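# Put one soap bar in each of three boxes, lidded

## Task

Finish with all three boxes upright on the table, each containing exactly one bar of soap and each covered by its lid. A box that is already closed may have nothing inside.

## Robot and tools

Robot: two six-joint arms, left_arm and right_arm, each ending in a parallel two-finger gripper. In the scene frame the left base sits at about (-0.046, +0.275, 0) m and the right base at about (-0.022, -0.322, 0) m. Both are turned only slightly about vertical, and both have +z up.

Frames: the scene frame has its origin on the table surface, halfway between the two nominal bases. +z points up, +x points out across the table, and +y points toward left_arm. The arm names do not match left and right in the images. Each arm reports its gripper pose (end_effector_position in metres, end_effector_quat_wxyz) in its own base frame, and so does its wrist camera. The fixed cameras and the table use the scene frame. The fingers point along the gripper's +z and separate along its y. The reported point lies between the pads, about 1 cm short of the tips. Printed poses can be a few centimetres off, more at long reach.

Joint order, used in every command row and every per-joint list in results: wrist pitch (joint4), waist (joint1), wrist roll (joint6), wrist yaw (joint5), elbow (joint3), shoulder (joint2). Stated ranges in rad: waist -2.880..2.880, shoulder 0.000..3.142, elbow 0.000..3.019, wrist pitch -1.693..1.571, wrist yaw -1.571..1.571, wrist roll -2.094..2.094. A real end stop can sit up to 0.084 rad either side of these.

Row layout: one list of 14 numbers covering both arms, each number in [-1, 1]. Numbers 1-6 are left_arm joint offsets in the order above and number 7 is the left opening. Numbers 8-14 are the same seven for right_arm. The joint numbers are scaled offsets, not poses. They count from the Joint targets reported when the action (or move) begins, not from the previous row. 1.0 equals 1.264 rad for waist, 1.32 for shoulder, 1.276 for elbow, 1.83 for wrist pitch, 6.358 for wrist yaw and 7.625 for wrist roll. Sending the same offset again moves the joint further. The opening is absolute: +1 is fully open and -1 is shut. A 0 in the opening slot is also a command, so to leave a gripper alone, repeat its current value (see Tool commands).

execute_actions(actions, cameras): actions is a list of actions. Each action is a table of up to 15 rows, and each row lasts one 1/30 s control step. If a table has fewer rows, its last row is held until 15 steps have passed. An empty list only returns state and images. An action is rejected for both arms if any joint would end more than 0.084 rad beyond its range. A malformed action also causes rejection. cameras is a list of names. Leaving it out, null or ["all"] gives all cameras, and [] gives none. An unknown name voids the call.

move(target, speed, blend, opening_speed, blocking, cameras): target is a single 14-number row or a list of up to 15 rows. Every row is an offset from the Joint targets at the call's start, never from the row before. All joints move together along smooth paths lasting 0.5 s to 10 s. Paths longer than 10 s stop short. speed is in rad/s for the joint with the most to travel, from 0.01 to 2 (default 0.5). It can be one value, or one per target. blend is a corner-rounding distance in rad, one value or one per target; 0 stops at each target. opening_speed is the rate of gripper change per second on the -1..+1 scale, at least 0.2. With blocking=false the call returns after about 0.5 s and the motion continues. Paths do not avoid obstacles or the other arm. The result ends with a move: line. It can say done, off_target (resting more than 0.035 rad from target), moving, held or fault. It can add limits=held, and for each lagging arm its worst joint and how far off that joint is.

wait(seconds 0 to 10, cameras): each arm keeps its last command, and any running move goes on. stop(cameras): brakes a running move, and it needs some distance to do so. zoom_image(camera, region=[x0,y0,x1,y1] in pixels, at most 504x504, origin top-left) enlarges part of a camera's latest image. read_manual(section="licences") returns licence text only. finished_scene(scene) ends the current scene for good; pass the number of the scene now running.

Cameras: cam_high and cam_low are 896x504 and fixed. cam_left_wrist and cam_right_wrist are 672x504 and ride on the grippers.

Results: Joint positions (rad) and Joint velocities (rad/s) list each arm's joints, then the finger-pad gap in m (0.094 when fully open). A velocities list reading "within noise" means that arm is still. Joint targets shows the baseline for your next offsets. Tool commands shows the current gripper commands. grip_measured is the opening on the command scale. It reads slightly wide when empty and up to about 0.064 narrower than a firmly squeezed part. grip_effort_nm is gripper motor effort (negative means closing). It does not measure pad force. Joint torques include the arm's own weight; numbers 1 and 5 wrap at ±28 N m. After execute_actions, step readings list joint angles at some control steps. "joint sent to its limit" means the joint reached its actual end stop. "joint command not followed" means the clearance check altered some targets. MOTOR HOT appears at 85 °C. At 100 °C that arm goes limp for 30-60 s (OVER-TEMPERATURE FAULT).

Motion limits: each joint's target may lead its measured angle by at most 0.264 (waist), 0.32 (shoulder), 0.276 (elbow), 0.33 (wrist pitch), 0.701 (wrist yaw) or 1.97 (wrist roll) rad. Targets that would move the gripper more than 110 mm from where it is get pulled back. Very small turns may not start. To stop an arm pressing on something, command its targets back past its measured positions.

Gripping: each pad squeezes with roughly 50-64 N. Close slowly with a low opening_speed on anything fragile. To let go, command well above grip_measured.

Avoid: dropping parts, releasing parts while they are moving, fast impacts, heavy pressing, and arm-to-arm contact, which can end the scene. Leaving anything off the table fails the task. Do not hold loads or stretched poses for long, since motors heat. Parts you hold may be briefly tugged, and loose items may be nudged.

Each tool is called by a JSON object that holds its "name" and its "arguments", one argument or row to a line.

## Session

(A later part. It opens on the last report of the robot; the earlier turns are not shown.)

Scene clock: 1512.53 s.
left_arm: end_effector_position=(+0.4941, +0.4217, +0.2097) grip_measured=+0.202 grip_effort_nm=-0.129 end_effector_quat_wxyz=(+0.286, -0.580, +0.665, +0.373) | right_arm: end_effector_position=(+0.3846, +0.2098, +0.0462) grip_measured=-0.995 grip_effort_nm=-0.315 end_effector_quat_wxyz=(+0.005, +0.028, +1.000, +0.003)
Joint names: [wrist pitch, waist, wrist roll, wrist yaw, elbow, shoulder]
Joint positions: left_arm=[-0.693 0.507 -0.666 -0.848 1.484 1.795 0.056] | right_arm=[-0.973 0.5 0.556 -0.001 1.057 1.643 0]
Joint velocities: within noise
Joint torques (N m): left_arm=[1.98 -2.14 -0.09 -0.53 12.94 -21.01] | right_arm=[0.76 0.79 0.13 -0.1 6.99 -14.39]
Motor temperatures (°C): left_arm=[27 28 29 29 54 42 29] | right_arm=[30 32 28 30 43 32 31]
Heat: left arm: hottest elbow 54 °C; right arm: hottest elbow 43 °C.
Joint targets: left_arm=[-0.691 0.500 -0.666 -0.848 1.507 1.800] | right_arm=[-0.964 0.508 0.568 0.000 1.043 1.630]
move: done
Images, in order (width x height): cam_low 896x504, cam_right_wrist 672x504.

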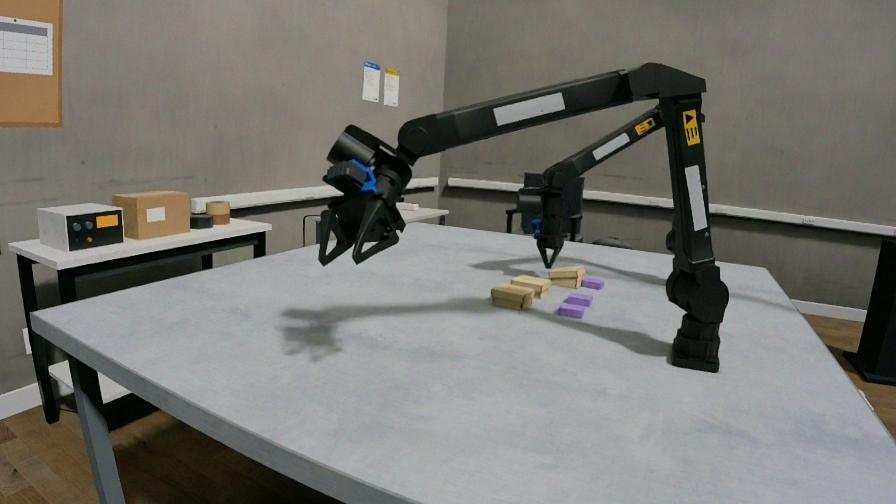

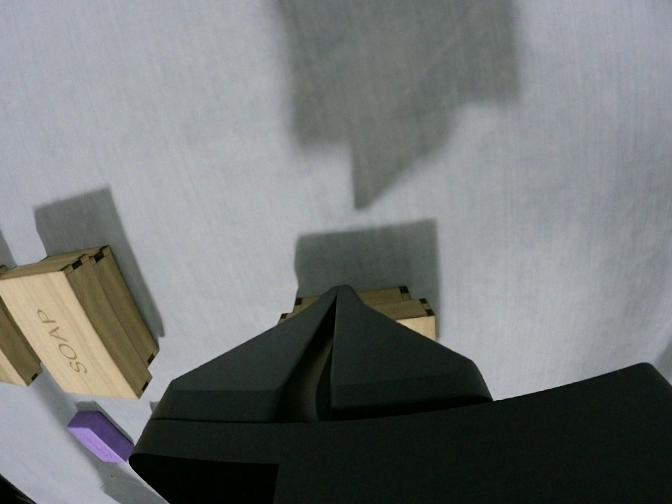

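{"name": "move", "arguments": {
  "target": [
    [0,0,0,0,0,0,0.2,0.0049,0,0,0,-0.0016,0.0368,-1],
    [0,0,0,0,0,0,0.2,0.0077,0.0095,0.0013,0,-0.0204,-0.0015,-1]
  ],
  "speed": 0.08,
  "cameras": ["cam_low","cam_right_wrist"]
}}

{"name": "zoom_image", "arguments": {
  "camera": "cam_low",
  "region": [480, 230, 620, 320]
}}

Scene clock: 1529.70 s.
left_arm: end_effector_position=(+0.4941, +0.4217, +0.2097) grip_measured=+0.202 grip_effort_nm=-0.129 end_effector_quat_wxyz=(+0.286, -0.580, +0.665, +0.373) | right_arm: end_effector_position=(+0.3752, +0.2102, +0.0389) grip_measured=-0.995 grip_effort_nm=-0.315 end_effector_quat_wxyz=(+0.001, +0.027, +1.000, +0.001)
Joint names: [wrist pitch, waist, wrist roll, wrist yaw, elbow, shoulder]
Joint positions: left_arm=[-0.693 0.507 -0.666 -0.848 1.484 1.795 0.056] | right_arm=[-0.958 0.511 0.566 -0.001 1.031 1.641 0]
Joint velocities: within noise
Joint torques (N m): left_arm=[1.98 -2.14 -0.08 -0.53 12.93 -21.07] | right_arm=[0.68 0.85 0.12 -0.11 6.8 -14.15]
Motor temperatures (°C): left_arm=[27 28 29 29 54 42 29] | right_arm=[30 32 28 30 44 33 31]
Heat: left arm: hottest elbow 54 °C; right arm: hottest elbow 44 °C.
Joint targets: left_arm=[-0.691 0.500 -0.666 -0.848 1.507 1.800] | right_arm=[-0.950 0.520 0.578 0.000 1.016 1.628]
move: done
Images, in order (width x height): cam_low 896x504, cam_right_wrist 672x504.

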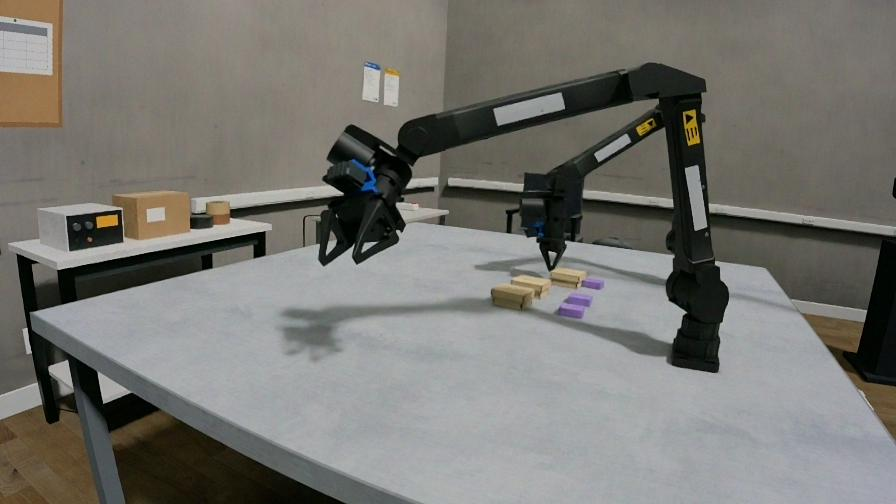

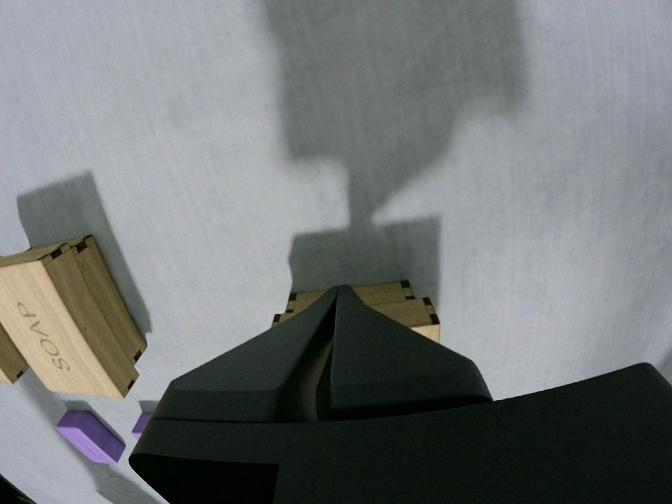

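Scaled by 3.600 from the camera's 896x504 image, which has a finer 1280x720 frame.

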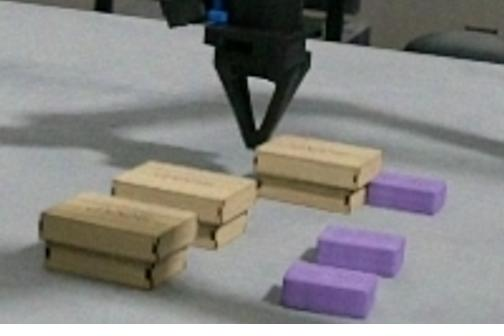

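{"name": "move", "arguments": {
  "target": [
    [0,0,0,0,0,0,0.2,-0.005,-0.02,0,0,0.07,0.0,-1],
    [0,0,0,0,0,0,0.2,-0.1,-0.06,0,0,0.13,-0.09,-1]
  ],
  "speed": 0.3,
  "blend": [0.03,0]
}}

{"name": "zoom_image", "arguments": {
  "camera": "cam_low",
  "region": [535, 255, 605, 305]
}}

{"name": "zoom_image", "arguments": {
  "camera": "cam_high",
  "region": [360, 220, 440, 290]
}}

Scene clock: 1541.00 s.
left_arm: end_effector_position=(+0.4941, +0.4217, +0.2097) grip_measured=+0.202 grip_effort_nm=-0.129 end_effector_quat_wxyz=(+0.286, -0.580, +0.665, +0.373) | right_arm: end_effector_position=(+0.3936, +0.1901, +0.1229) grip_measured=-0.995 grip_effort_nm=-0.315 end_effector_quat_wxyz=(+0.026, +0.058, +0.998, +0.015)
Joint names: [wrist pitch, waist, wrist roll, wrist yaw, elbow, shoulder]
Joint positions: left_arm=[-0.693 0.507 -0.666 -0.848 1.484 1.795 0.056] | right_arm=[-1.125 0.451 0.567 -0.001 1.129 1.516 0]
Joint velocities: within noise
Joint torques (N m): left_arm=[1.98 -2.2 -0.08 -0.53 12.94 -21.01] | right_arm=[0.13 -0.62 0.11 -0.11 13.68 -12.98]
Motor temperatures (°C): left_arm=[27 28 29 29 54 42 29] | right_arm=[30 32 28 30 43 33 31]
Heat: left arm: hottest elbow 54 °C; right arm: hottest elbow 43 °C.
Joint targets: left_arm=[-0.691 0.500 -0.666 -0.848 1.507 1.800] | right_arm=[-1.133 0.444 0.578 0.000 1.183 1.509]
move: off_target (right_arm); right_arm: the elbow is farthest, 0.053 rad from its target

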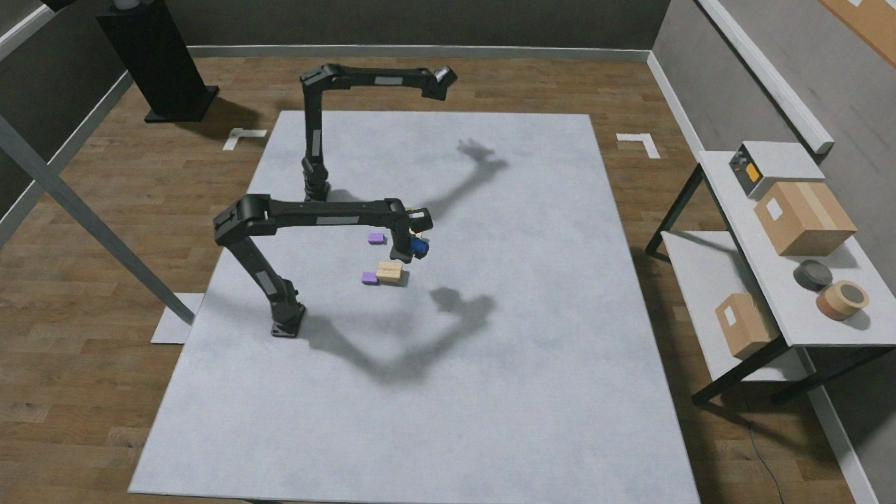

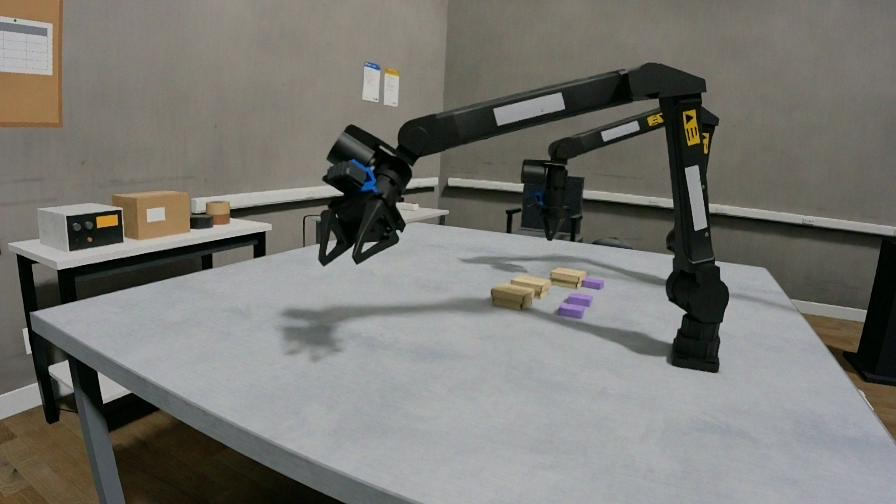

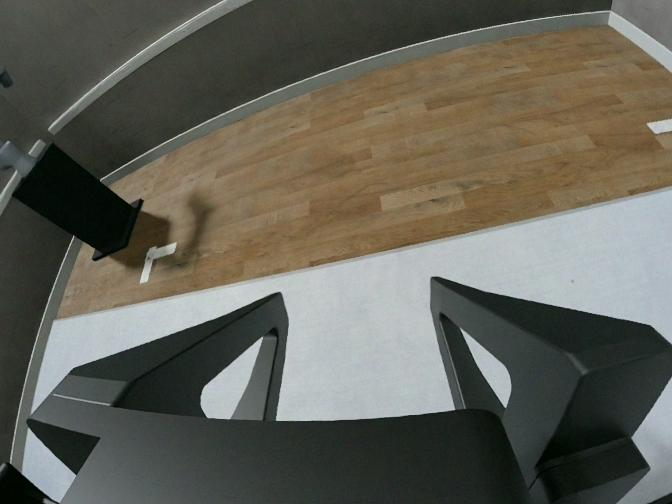

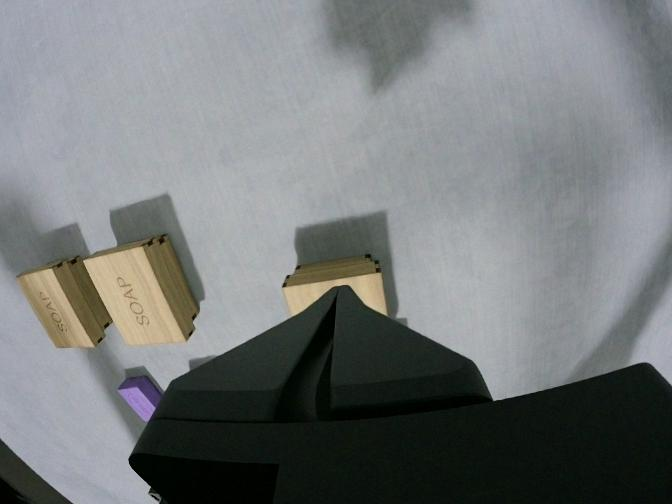

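Scaled by 7.200 from the camera's 896x504 image, which has a finer 1280x720 frame.

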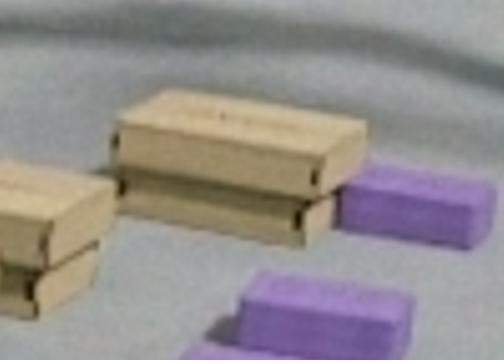

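Scaled by 6.300 from the camera's 896x504 image, which has a finer 1280x720 frame.

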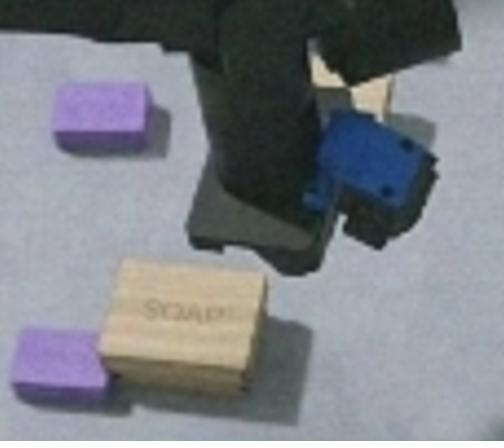

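{"name": "zoom_image", "arguments": {
  "camera": "cam_right_wrist",
  "region": [0, 210, 420, 360]
}}

{"name": "zoom_image", "arguments": {
  "camera": "cam_low",
  "region": [485, 260, 590, 315]
}}

Scaled by 1.200 from the camera's 672x504 image, which has a finer 960x720 frame.

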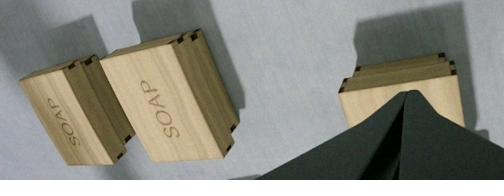

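Scaled by 4.800 from the camera's 896x504 image, which has a finer 1280x720 frame.

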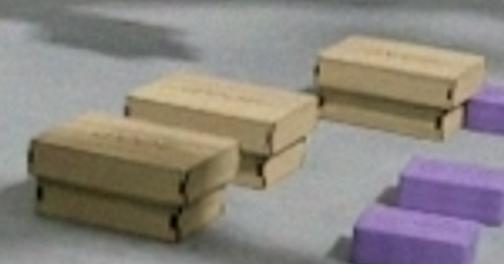

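{"name": "move", "arguments": {
  "target": [0,0,0,0,0,0,0.2,-0.0869,0.2642,0.0371,0,0.2555,0.1732,0.75],
  "speed": 0.5,
  "cameras": ["cam_right_wrist"]
}}

{"name": "zoom_image", "arguments": {
  "camera": "cam_right_wrist",
  "region": [150, 80, 550, 380]
}}

Scene clock: 1569.37 s.
left_arm: end_effector_position=(+0.4941, +0.4217, +0.2097) grip_measured=+0.202 grip_effort_nm=-0.139 end_effector_quat_wxyz=(+0.286, -0.580, +0.665, +0.373) | right_arm: end_effector_position=(+0.3667, +0.3643, +0.1493) grip_measured=+0.748 grip_effort_nm=0.037 end_effector_quat_wxyz=(+0.007, +0.033, +0.999, +0.008)
Joint names: [wrist pitch, waist, wrist roll, wrist yaw, elbow, shoulder]
Joint positions: left_arm=[-0.693 0.507 -0.666 -0.848 1.484 1.795 0.056] | right_arm=[-1.285 0.783 0.849 -0.001 1.449 1.715 0.082]
Joint velocities: within noise
Joint torques (N m): left_arm=[1.96 -2.2 -0.08 -0.53 12.96 -21.07] | right_arm=[0.13 -0.32 0.15 -0.1 14.52 -14.1]
Motor temperatures (°C): left_arm=[27 28 29 29 54 42 29] | right_arm=[30 32 28 30 51 32 31]
Heat: left arm: hottest elbow 54 °C; right arm: hottest elbow 51 °C.
Joint targets: left_arm=[-0.691 0.500 -0.666 -0.848 1.507 1.800] | right_arm=[-1.292 0.778 0.861 0.000 1.508 1.738]
move: off_target (right_arm); right_arm: the elbow is farthest, 0.060 rad from its target
Images, in order (width x height): cam_right_wrist 672x504.

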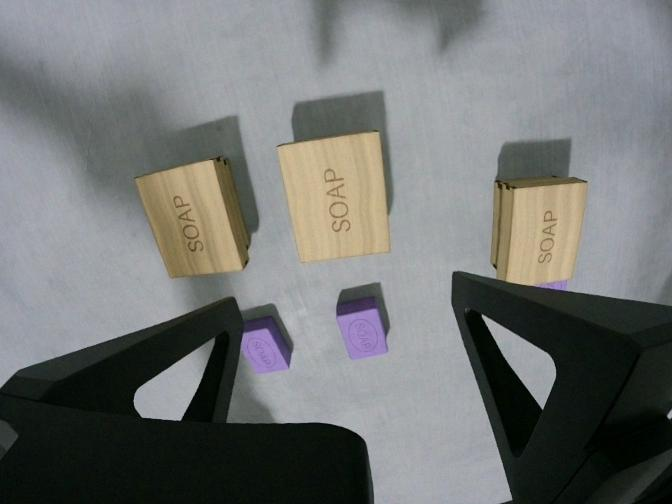

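Scaled by 1.260 from the camera's 672x504 image, which has a finer 960x720 frame.

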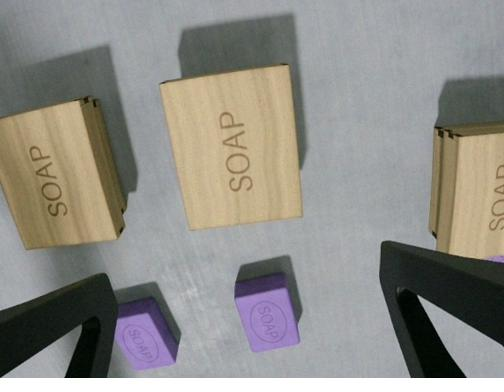

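{"name": "move", "arguments": {
  "target": [0,0,0,0,0,0,0.2,0.0686,-0.0178,-0.0066,0,-0.0815,0.0697,0.75],
  "speed": 0.2,
  "cameras": ["cam_right_wrist"]
}}

{"name": "zoom_image", "arguments": {
  "camera": "cam_right_wrist",
  "region": [150, 80, 550, 380]
}}

Scene clock: 1594.47 s.
left_arm: end_effector_position=(+0.4941, +0.4217, +0.2097) grip_measured=+0.202 grip_effort_nm=-0.134 end_effector_quat_wxyz=(+0.286, -0.580, +0.665, +0.373) | right_arm: end_effector_position=(+0.3840, +0.3663, +0.0904) grip_measured=+0.748 grip_effort_nm=0.032 end_effector_quat_wxyz=(+0.001, +0.030, +1.000, +0.001)
Joint names: [wrist pitch, waist, wrist roll, wrist yaw, elbow, shoulder]
Joint positions: left_arm=[-0.693 0.507 -0.666 -0.848 1.484 1.795 0.056] | right_arm=[-1.176 0.762 0.822 -0.001 1.417 1.809 0.082]
Joint velocities: within noise
Joint torques (N m): left_arm=[1.98 -2.14 -0.08 -0.53 12.94 -21.07] | right_arm=[0.7 -0.56 -0.05 -0.1 8.05 -15.15]
Motor temperatures (°C): left_arm=[27 28 29 29 54 42 29] | right_arm=[30 32 28 30 54 34 31]
Heat: left arm: hottest elbow 54 °C; right arm: hottest elbow 54 °C.
Joint targets: left_arm=[-0.691 0.500 -0.666 -0.848 1.507 1.800] | right_arm=[-1.167 0.755 0.810 0.000 1.405 1.830]
move: done
Images, in order (width x height): cam_right_wrist 672x504.

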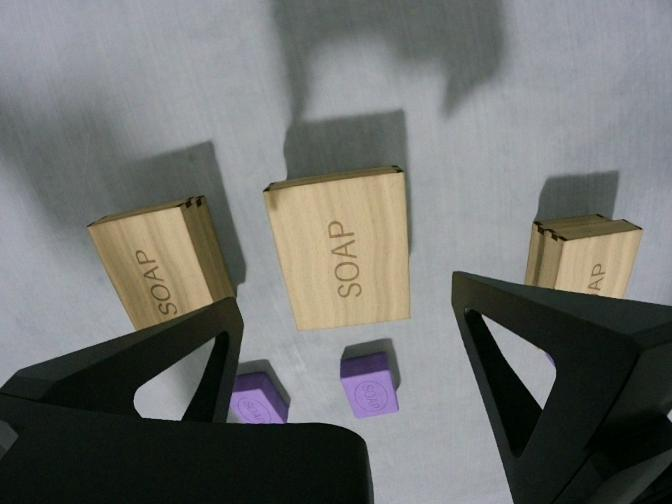

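Scaled by 1.260 from the camera's 672x504 image, which has a finer 960x720 frame.

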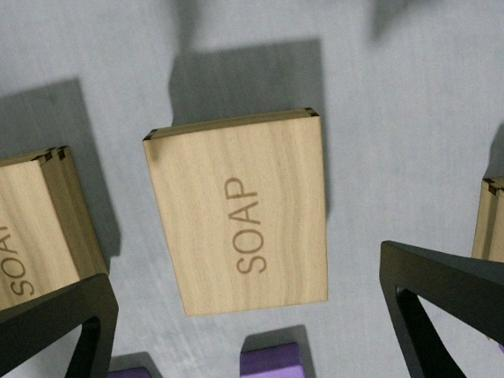

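{"name": "move", "arguments": {
  "target": [
    [0,0,0,0,0,0,0.2,0.0723,0,-0.0016,0,-0.0533,0.0492,0.75],
    [0,0,0,0,0,0,0.2,0.0723,0,-0.0016,0,-0.0533,0.0492,0.2]
  ],
  "speed": 0.15,
  "opening_speed": 0.3,
  "cameras": ["cam_right_wrist","cam_low"]
}}

Scene clock: 1622.80 s.
left_arm: end_effector_position=(+0.4941, +0.4217, +0.2097) grip_measured=+0.202 grip_effort_nm=-0.134 end_effector_quat_wxyz=(+0.286, -0.580, +0.665, +0.373) | right_arm: end_effector_position=(+0.3847, +0.3670, +0.0369) grip_measured=+0.359 grip_effort_nm=-1.067 end_effector_quat_wxyz=(+0.003, +0.023, +1.000, +0.003)
Joint names: [wrist pitch, waist, wrist roll, wrist yaw, elbow, shoulder]
Joint positions: left_arm=[-0.693 0.507 -0.666 -0.848 1.484 1.795 0.056] | right_arm=[-1.043 0.762 0.809 -0.001 1.35 1.869 0.064]
Joint velocities: within noise
Joint torques (N m): left_arm=[1.98 -2.14 -0.08 -0.53 12.94 -21.07] | right_arm=[0.7 -0.56 -0.1 -0.1 7.38 -15.15]
Motor temperatures (°C): left_arm=[27 28 29 29 54 42 29] | right_arm=[30 32 28 30 47 34 30]
Heat: left arm: hottest elbow 54 °C; right arm: hottest elbow 47 °C.
Joint targets: left_arm=[-0.691 0.500 -0.666 -0.848 1.507 1.800] | right_arm=[-1.034 0.755 0.798 0.000 1.336 1.895]
move: done
Images, in order (width x height): cam_low 896x504, cam_right_wrist 672x504.

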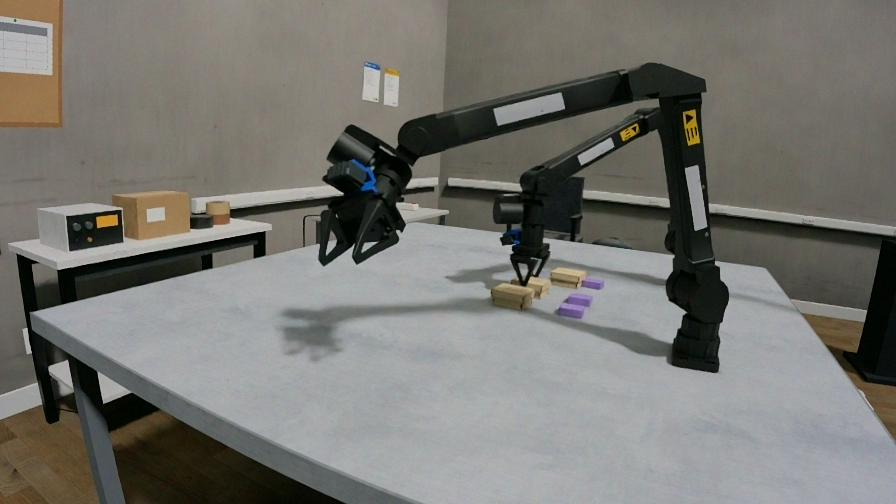

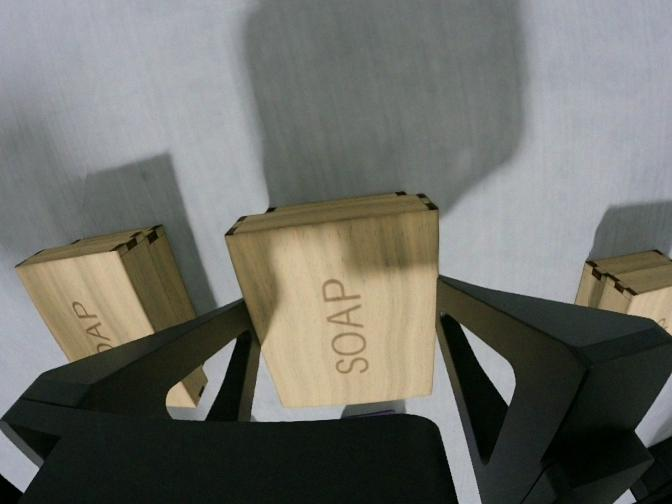

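{"name": "move", "arguments": {
  "target": [
    [0,0,0,0,0,0,0.2,-0.0366,0,0,0,0.0627,0,0.2],
    [0,0,0,0,0,0,0.2,-0.0798,0,0,0,0.0933,-0.0568,0.2],
    [0,0,0,0,0,0,0.2,-0.141,0,0,0,0.174,-0.1288,0.2]
  ],
  "speed": 0.15,
  "blend": 0.02
}}

{"name": "zoom_image", "arguments": {
  "camera": "cam_high",
  "region": [350, 180, 480, 300]
}}

Scene clock: 1681.97 s.
left_arm: end_effector_position=(+0.4941, +0.4217, +0.2097) grip_measured=+0.202 grip_effort_nm=-0.139 end_effector_quat_wxyz=(+0.286, -0.580, +0.665, +0.373) | right_arm: end_effector_position=(+0.3875, +0.3697, +0.1609) grip_measured=+0.359 grip_effort_nm=-1.072 end_effector_quat_wxyz=(+0.020, +0.023, +0.999, +0.020)
Joint names: [wrist pitch, waist, wrist roll, wrist yaw, elbow, shoulder]
Joint positions: left_arm=[-0.693 0.507 -0.666 -0.848 1.484 1.795 0.056] | right_arm=[-1.285 0.762 0.809 -0.001 1.503 1.733 0.064]
Joint velocities: within noise
Joint torques (N m): left_arm=[1.96 -2.2 -0.09 -0.53 12.94 -21.01] | right_arm=[0.18 -0.56 -0.09 -0.1 14.34 -16.26]
Motor temperatures (°C): left_arm=[27 28 29 29 54 42 29] | right_arm=[30 32 28 30 44 35 32]
Heat: left arm: hottest elbow 54 °C; right arm: hottest elbow 44 °C.
Joint targets: left_arm=[-0.691 0.500 -0.666 -0.848 1.507 1.800] | right_arm=[-1.293 0.755 0.798 0.000 1.559 1.725]
move: off_target (right_arm); right_arm: the elbow is farthest, 0.055 rad from its target

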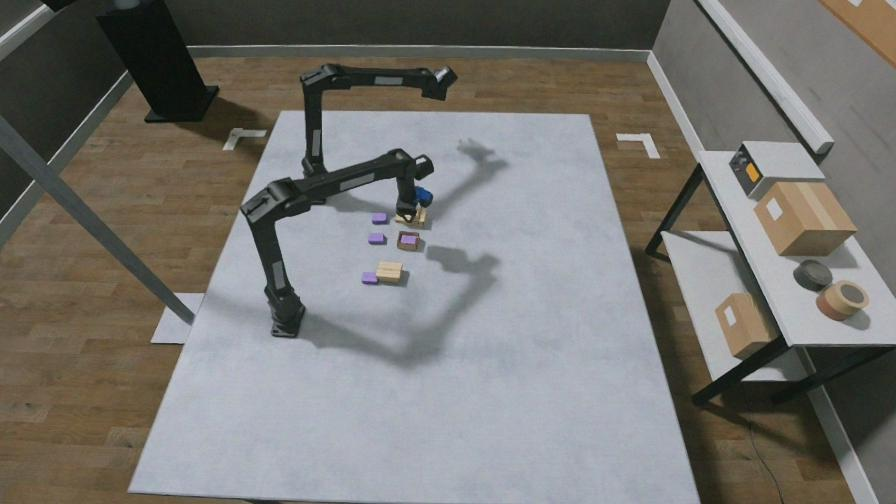

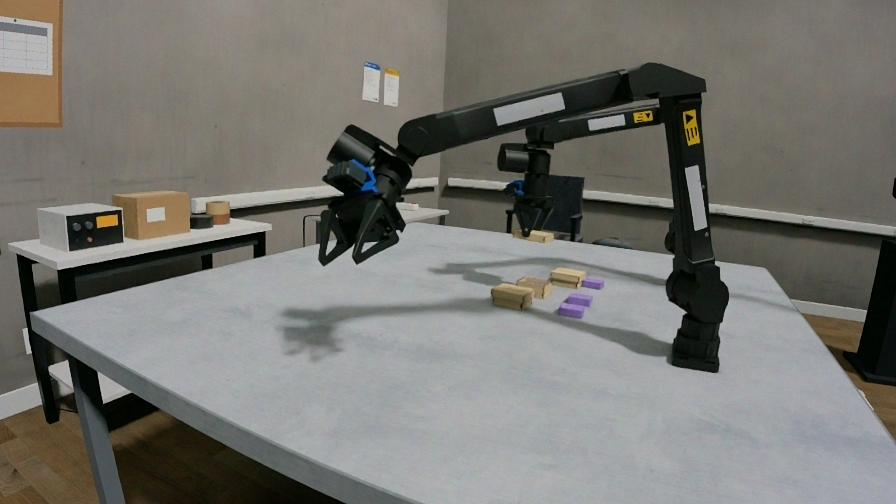

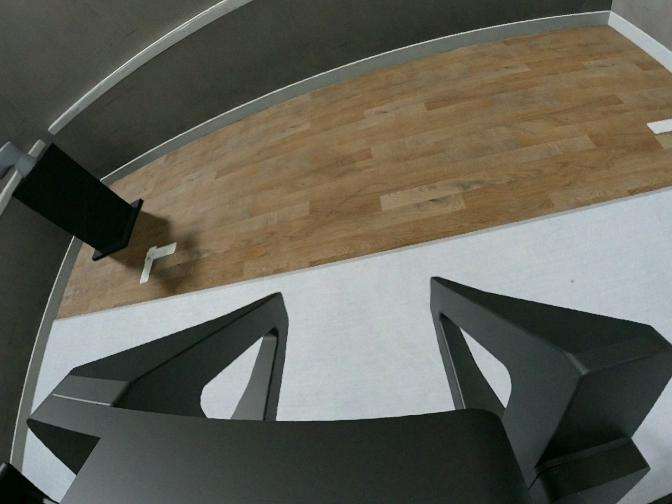

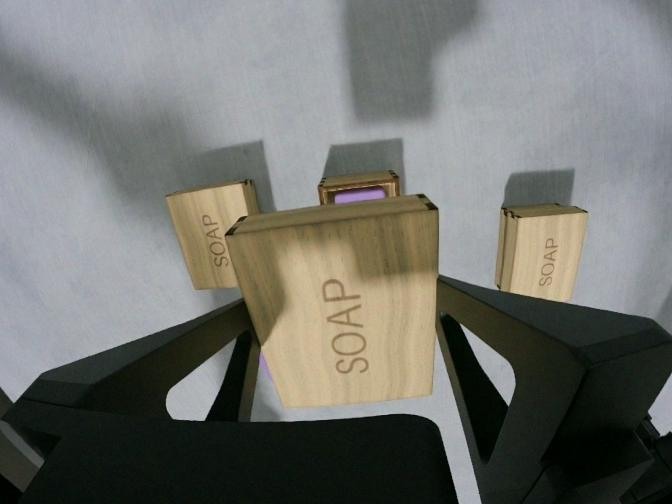

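Scaled by 3.877 from the camera's 896x504 image, which has a finer 1280x720 frame.

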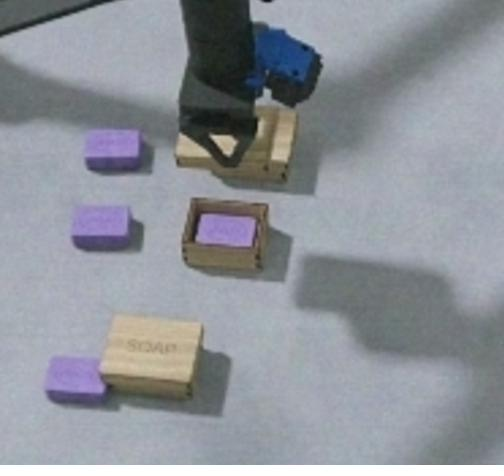

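{"name": "move", "arguments": {
  "target": [
    [0,0,0,0,0,0,0.2,0.0689,0,0,0,-0.1207,0.0795,0.2],
    [0,0,0,0,0,0,0.2,0.1126,0,0,0,-0.1528,0.1091,0.2]
  ],
  "speed": 0.15,
  "blend": 0.02,
  "cameras": ["cam_low","cam_right_wrist"]
}}

{"name": "zoom_image", "arguments": {
  "camera": "cam_low",
  "region": [480, 230, 620, 320]
}}

Scene clock: 1699.33 s.
left_arm: end_effector_position=(+0.4941, +0.4217, +0.2097) grip_measured=+0.202 grip_effort_nm=-0.134 end_effector_quat_wxyz=(+0.286, -0.580, +0.665, +0.373) | right_arm: end_effector_position=(+0.3850, +0.3673, +0.0578) grip_measured=+0.359 grip_effort_nm=-1.067 end_effector_quat_wxyz=(+0.002, +0.023, +1.000, +0.002)
Joint names: [wrist pitch, waist, wrist roll, wrist yaw, elbow, shoulder]
Joint positions: left_arm=[-0.693 0.507 -0.666 -0.848 1.484 1.795 0.056] | right_arm=[-1.095 0.762 0.809 -0.001 1.376 1.846 0.064]
Joint velocities: within noise
Joint torques (N m): left_arm=[1.98 -2.2 -0.09 -0.53 12.94 -21.01] | right_arm=[0.69 -0.56 -0.09 -0.11 7.69 -15.03]
Motor temperatures (°C): left_arm=[27 28 29 29 54 42 29] | right_arm=[30 32 28 30 46 36 32]
Heat: left arm: hottest elbow 54 °C; right arm: hottest elbow 46 °C.
Joint targets: left_arm=[-0.691 0.500 -0.666 -0.848 1.507 1.800] | right_arm=[-1.086 0.755 0.798 0.000 1.364 1.869]
move: done
Images, in order (width x height): cam_low 896x504, cam_right_wrist 672x504.

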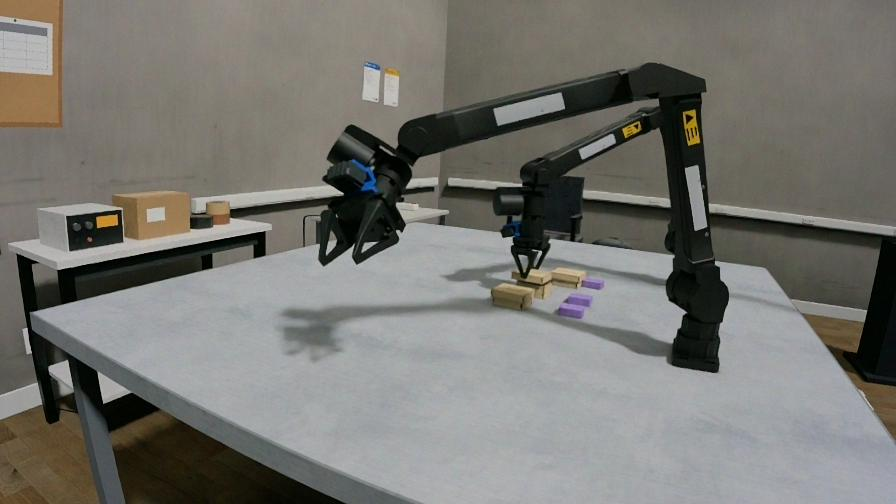

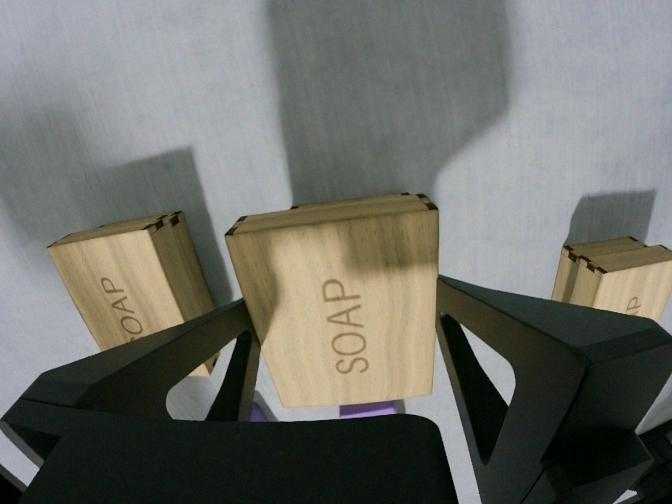

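Scaled by 3.600 from the camera's 896x504 image, which has a finer 1280x720 frame.

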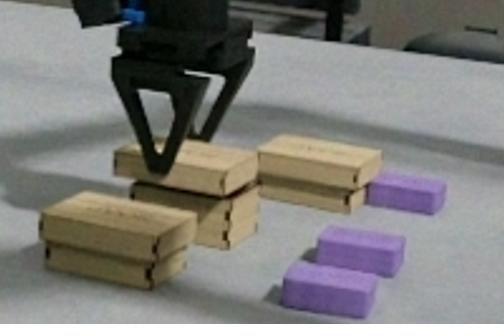

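{"name": "zoom_image", "arguments": {
  "camera": "cam_right_wrist",
  "region": [200, 150, 470, 300]
}}

Scaled by 1.867 from the camera's 672x504 image, which has a finer 960x720 frame.

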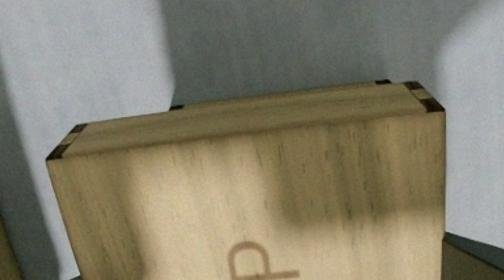

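{"name": "move", "arguments": {
  "target": [
    [0,0,0,0,0,0,0.2,-0.035,0,0.005,0,0.0509,-0.0545,0.2],
    [0,0,0,0,0,0,0.2,0.0012,0,0.005,0,-0.0161,-0.0125,0.2]
  ],
  "speed": 0.12,
  "blend": 0.01,
  "cameras": ["cam_low","cam_right_wrist"]
}}

{"name": "zoom_image", "arguments": {
  "camera": "cam_low",
  "region": [480, 230, 620, 320]
}}

{"name": "zoom_image", "arguments": {
  "camera": "cam_right_wrist",
  "region": [200, 150, 470, 300]
}}

Scene clock: 1786.77 s.
left_arm: end_effector_position=(+0.4941, +0.4217, +0.2097) grip_measured=+0.202 grip_effort_nm=-0.139 end_effector_quat_wxyz=(+0.286, -0.580, +0.665, +0.373) | right_arm: end_effector_position=(+0.3799, +0.3624, +0.0587) grip_measured=+0.359 grip_effort_nm=-1.077 end_effector_quat_wxyz=(+0.001, +0.031, +1.000, +0.001)
Joint names: [wrist pitch, waist, wrist roll, wrist yaw, elbow, shoulder]
Joint positions: left_arm=[-0.693 0.507 -0.666 -0.848 1.484 1.795 0.056] | right_arm=[-1.093 0.762 0.825 -0.001 1.355 1.83 0.064]
Joint velocities: within noise
Joint torques (N m): left_arm=[1.98 -2.14 -0.08 -0.53 12.94 -21.01] | right_arm=[0.79 -0.56 0.12 -0.1 7.75 -15.09]
Motor temperatures (°C): left_arm=[27 28 29 29 54 42 29] | right_arm=[30 32 28 30 45 36 33]
Heat: left arm: hottest elbow 54 °C; right arm: hottest elbow 45 °C.
Joint targets: left_arm=[-0.691 0.500 -0.666 -0.848 1.507 1.800] | right_arm=[-1.084 0.755 0.836 0.000 1.343 1.852]
move: done
Images, in order (width x height): cam_low 896x504, cam_right_wrist 672x504.

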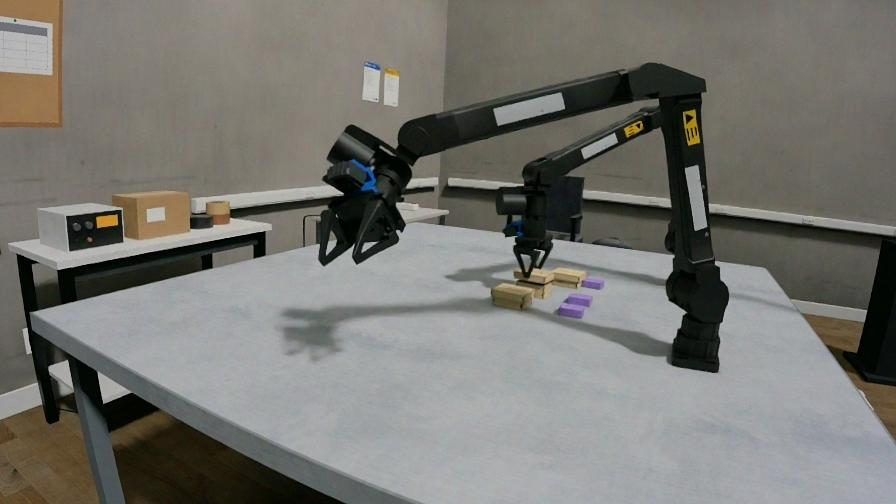

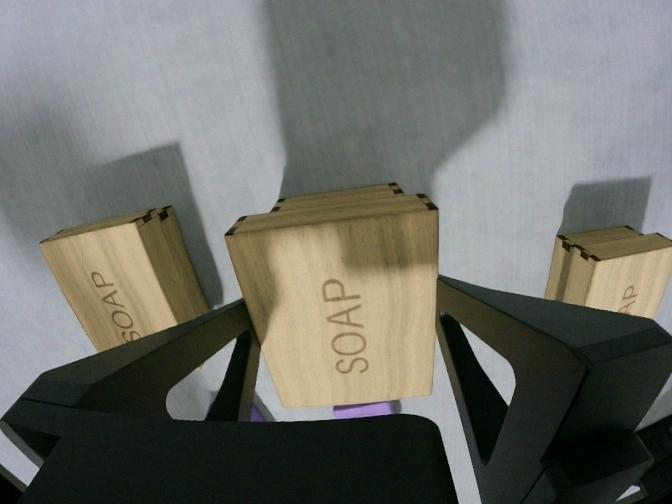

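Scaled by 3.600 from the camera's 896x504 image, which has a finer 1280x720 frame.

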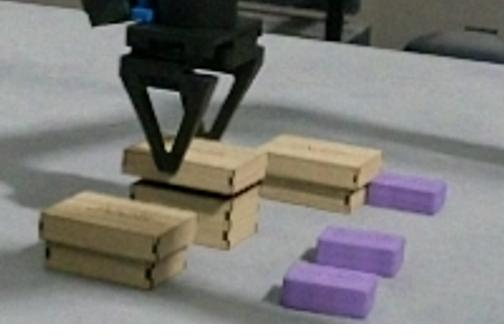

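Scaled by 1.867 from the camera's 672x504 image, which has a finer 960x720 frame.

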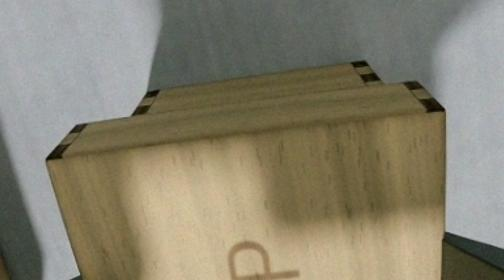

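{"name": "move", "arguments": {
  "target": [
    [0,0,0,0,0,0,0.2,-0.036,0,0,0,0.0674,-0.0417,0.2],
    [0,0,0,0,0,0,0.2,0.0,0,0,0,0,0,0.2],
    [0,0,0,0,0,0,0.2,0.0267,0,0,0,-0.0173,0.02,0.2]
  ],
  "speed": [0.2,0.08,0.08],
  "blend": 0.02,
  "cameras": ["cam_low","cam_right_wrist"]
}}

{"name": "zoom_image", "arguments": {
  "camera": "cam_low",
  "region": [480, 230, 620, 320]
}}

Scene clock: 1807.20 s.
left_arm: end_effector_position=(+0.4941, +0.4217, +0.2097) grip_measured=+0.202 grip_effort_nm=-0.129 end_effector_quat_wxyz=(+0.286, -0.580, +0.665, +0.373) | right_arm: end_effector_position=(+0.3822, +0.3646, +0.0516) grip_measured=+0.359 grip_effort_nm=-1.082 end_effector_quat_wxyz=(+0.006, +0.032, +0.999, +0.006)
Joint names: [wrist pitch, waist, wrist roll, wrist yaw, elbow, shoulder]
Joint positions: left_arm=[-0.693 0.507 -0.666 -0.848 1.484 1.795 0.056] | right_arm=[-1.062 0.762 0.827 -0.001 1.346 1.838 0.064]
Joint velocities: within noise
Joint torques (N m): left_arm=[1.98 -2.14 -0.09 -0.53 12.94 -21.07] | right_arm=[1.48 -0.56 0.11 -0.1 6.53 -13.68]
Motor temperatures (°C): left_arm=[27 28 29 29 55 42 29] | right_arm=[30 32 28 30 44 35 33]
Heat: left arm: hottest elbow 55 °C; right arm: hottest elbow 44 °C.
Joint targets: left_arm=[-0.691 0.500 -0.666 -0.848 1.507 1.800] | right_arm=[-1.035 0.755 0.836 -0.001 1.321 1.879]
move: off_target (right_arm); right_arm: the shoulder is farthest, 0.040 rad from its target
Images, in order (width x height): cam_low 896x504, cam_right_wrist 672x504.

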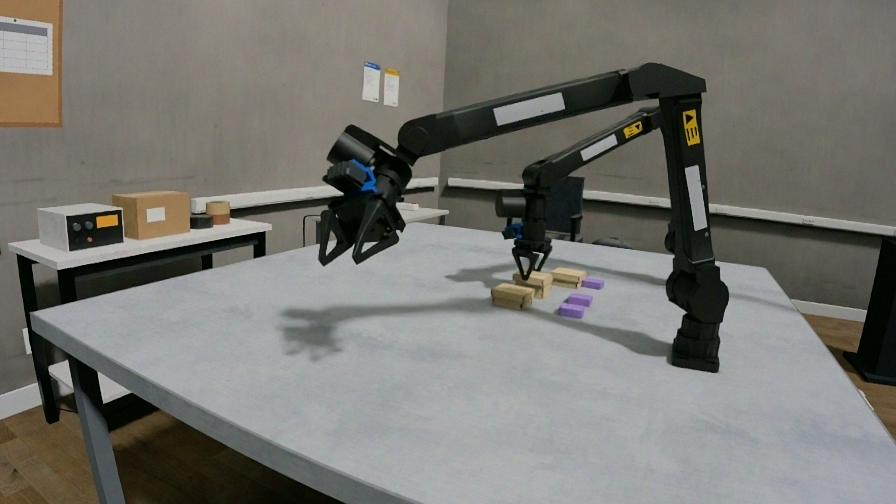

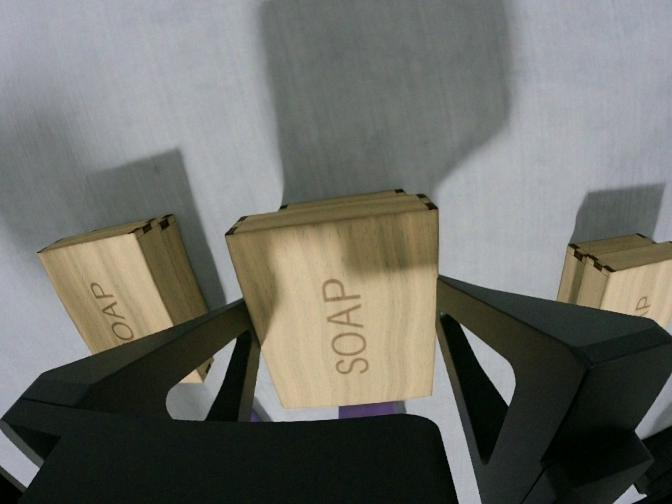

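Scaled by 3.600 from the camera's 896x504 image, which has a finer 1280x720 frame.

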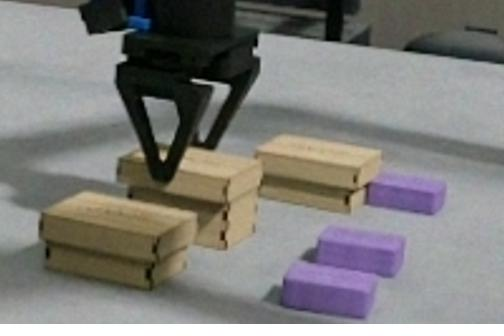

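{"name": "move", "arguments": {
  "target": [
    [0,0,0,0,0,0,0.2,-0.0601,0.0134,0,0,0.0752,-0.0682,0.2],
    [0,0,0,0,0,0,0.2,-0.0164,0.0134,0,0,0.0027,-0.0205,0.2],
    [0,0,0,0,0,0,0.2,0.0022,0.0134,0,0,-0.0094,-0.0008,0.2]
  ],
  "speed": [0.15,0.08,0.08],
  "blend": 0.015,
  "cameras": ["cam_low","cam_right_wrist"]
}}

{"name": "zoom_image", "arguments": {
  "camera": "cam_low",
  "region": [480, 230, 620, 320]
}}

Scene clock: 1839.30 s.
left_arm: end_effector_position=(+0.4941, +0.4217, +0.2097) grip_measured=+0.202 grip_effort_nm=-0.129 end_effector_quat_wxyz=(+0.286, -0.580, +0.665, +0.373) | right_arm: end_effector_position=(+0.3785, +0.3627, +0.0510) grip_measured=+0.358 grip_effort_nm=-1.072 end_effector_quat_wxyz=(+0.005, +0.031, +0.999, +0.005)
Joint names: [wrist pitch, waist, wrist roll, wrist yaw, elbow, shoulder]
Joint positions: left_arm=[-0.693 0.507 -0.666 -0.848 1.484 1.795 0.056] | right_arm=[-1.06 0.765 0.827 0 1.335 1.831 0.064]
Joint velocities: within noise
Joint torques (N m): left_arm=[1.96 -2.2 -0.08 -0.53 12.94 -21.07] | right_arm=[1.46 0.73 0.1 -0.15 6.49 -13.1]
Motor temperatures (°C): left_arm=[27 28 29 29 55 42 29] | right_arm=[30 32 28 30 43 34 33]
Heat: left arm: hottest elbow 55 °C; right arm: hottest elbow 43 °C.
Joint targets: left_arm=[-0.691 0.500 -0.666 -0.848 1.507 1.800] | right_arm=[-1.031 0.772 0.836 0.000 1.309 1.878]
move: off_target (right_arm); right_arm: the shoulder is farthest, 0.047 rad from its target
Images, in order (width x height): cam_low 896x504, cam_right_wrist 672x504.

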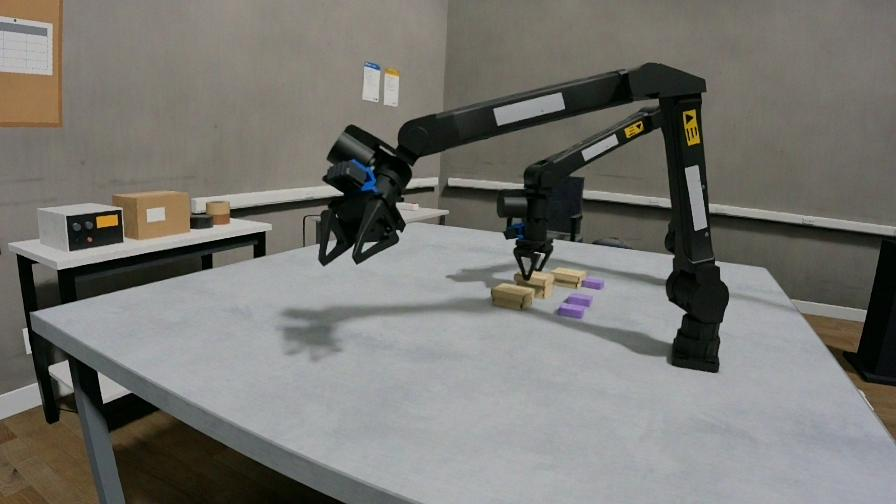

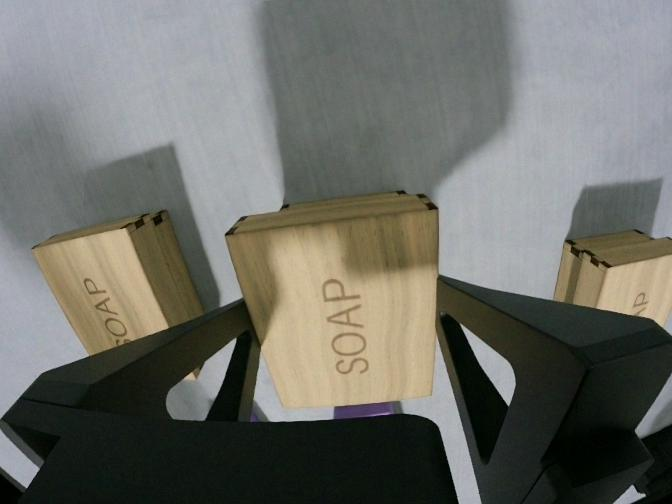

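Scaled by 3.600 from the camera's 896x504 image, which has a finer 1280x720 frame.

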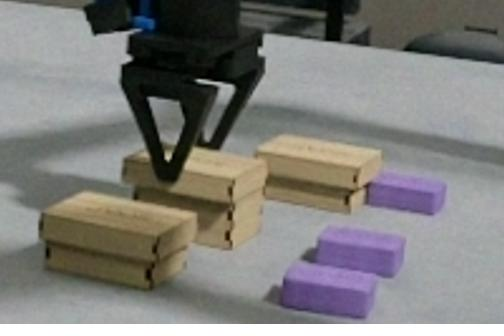

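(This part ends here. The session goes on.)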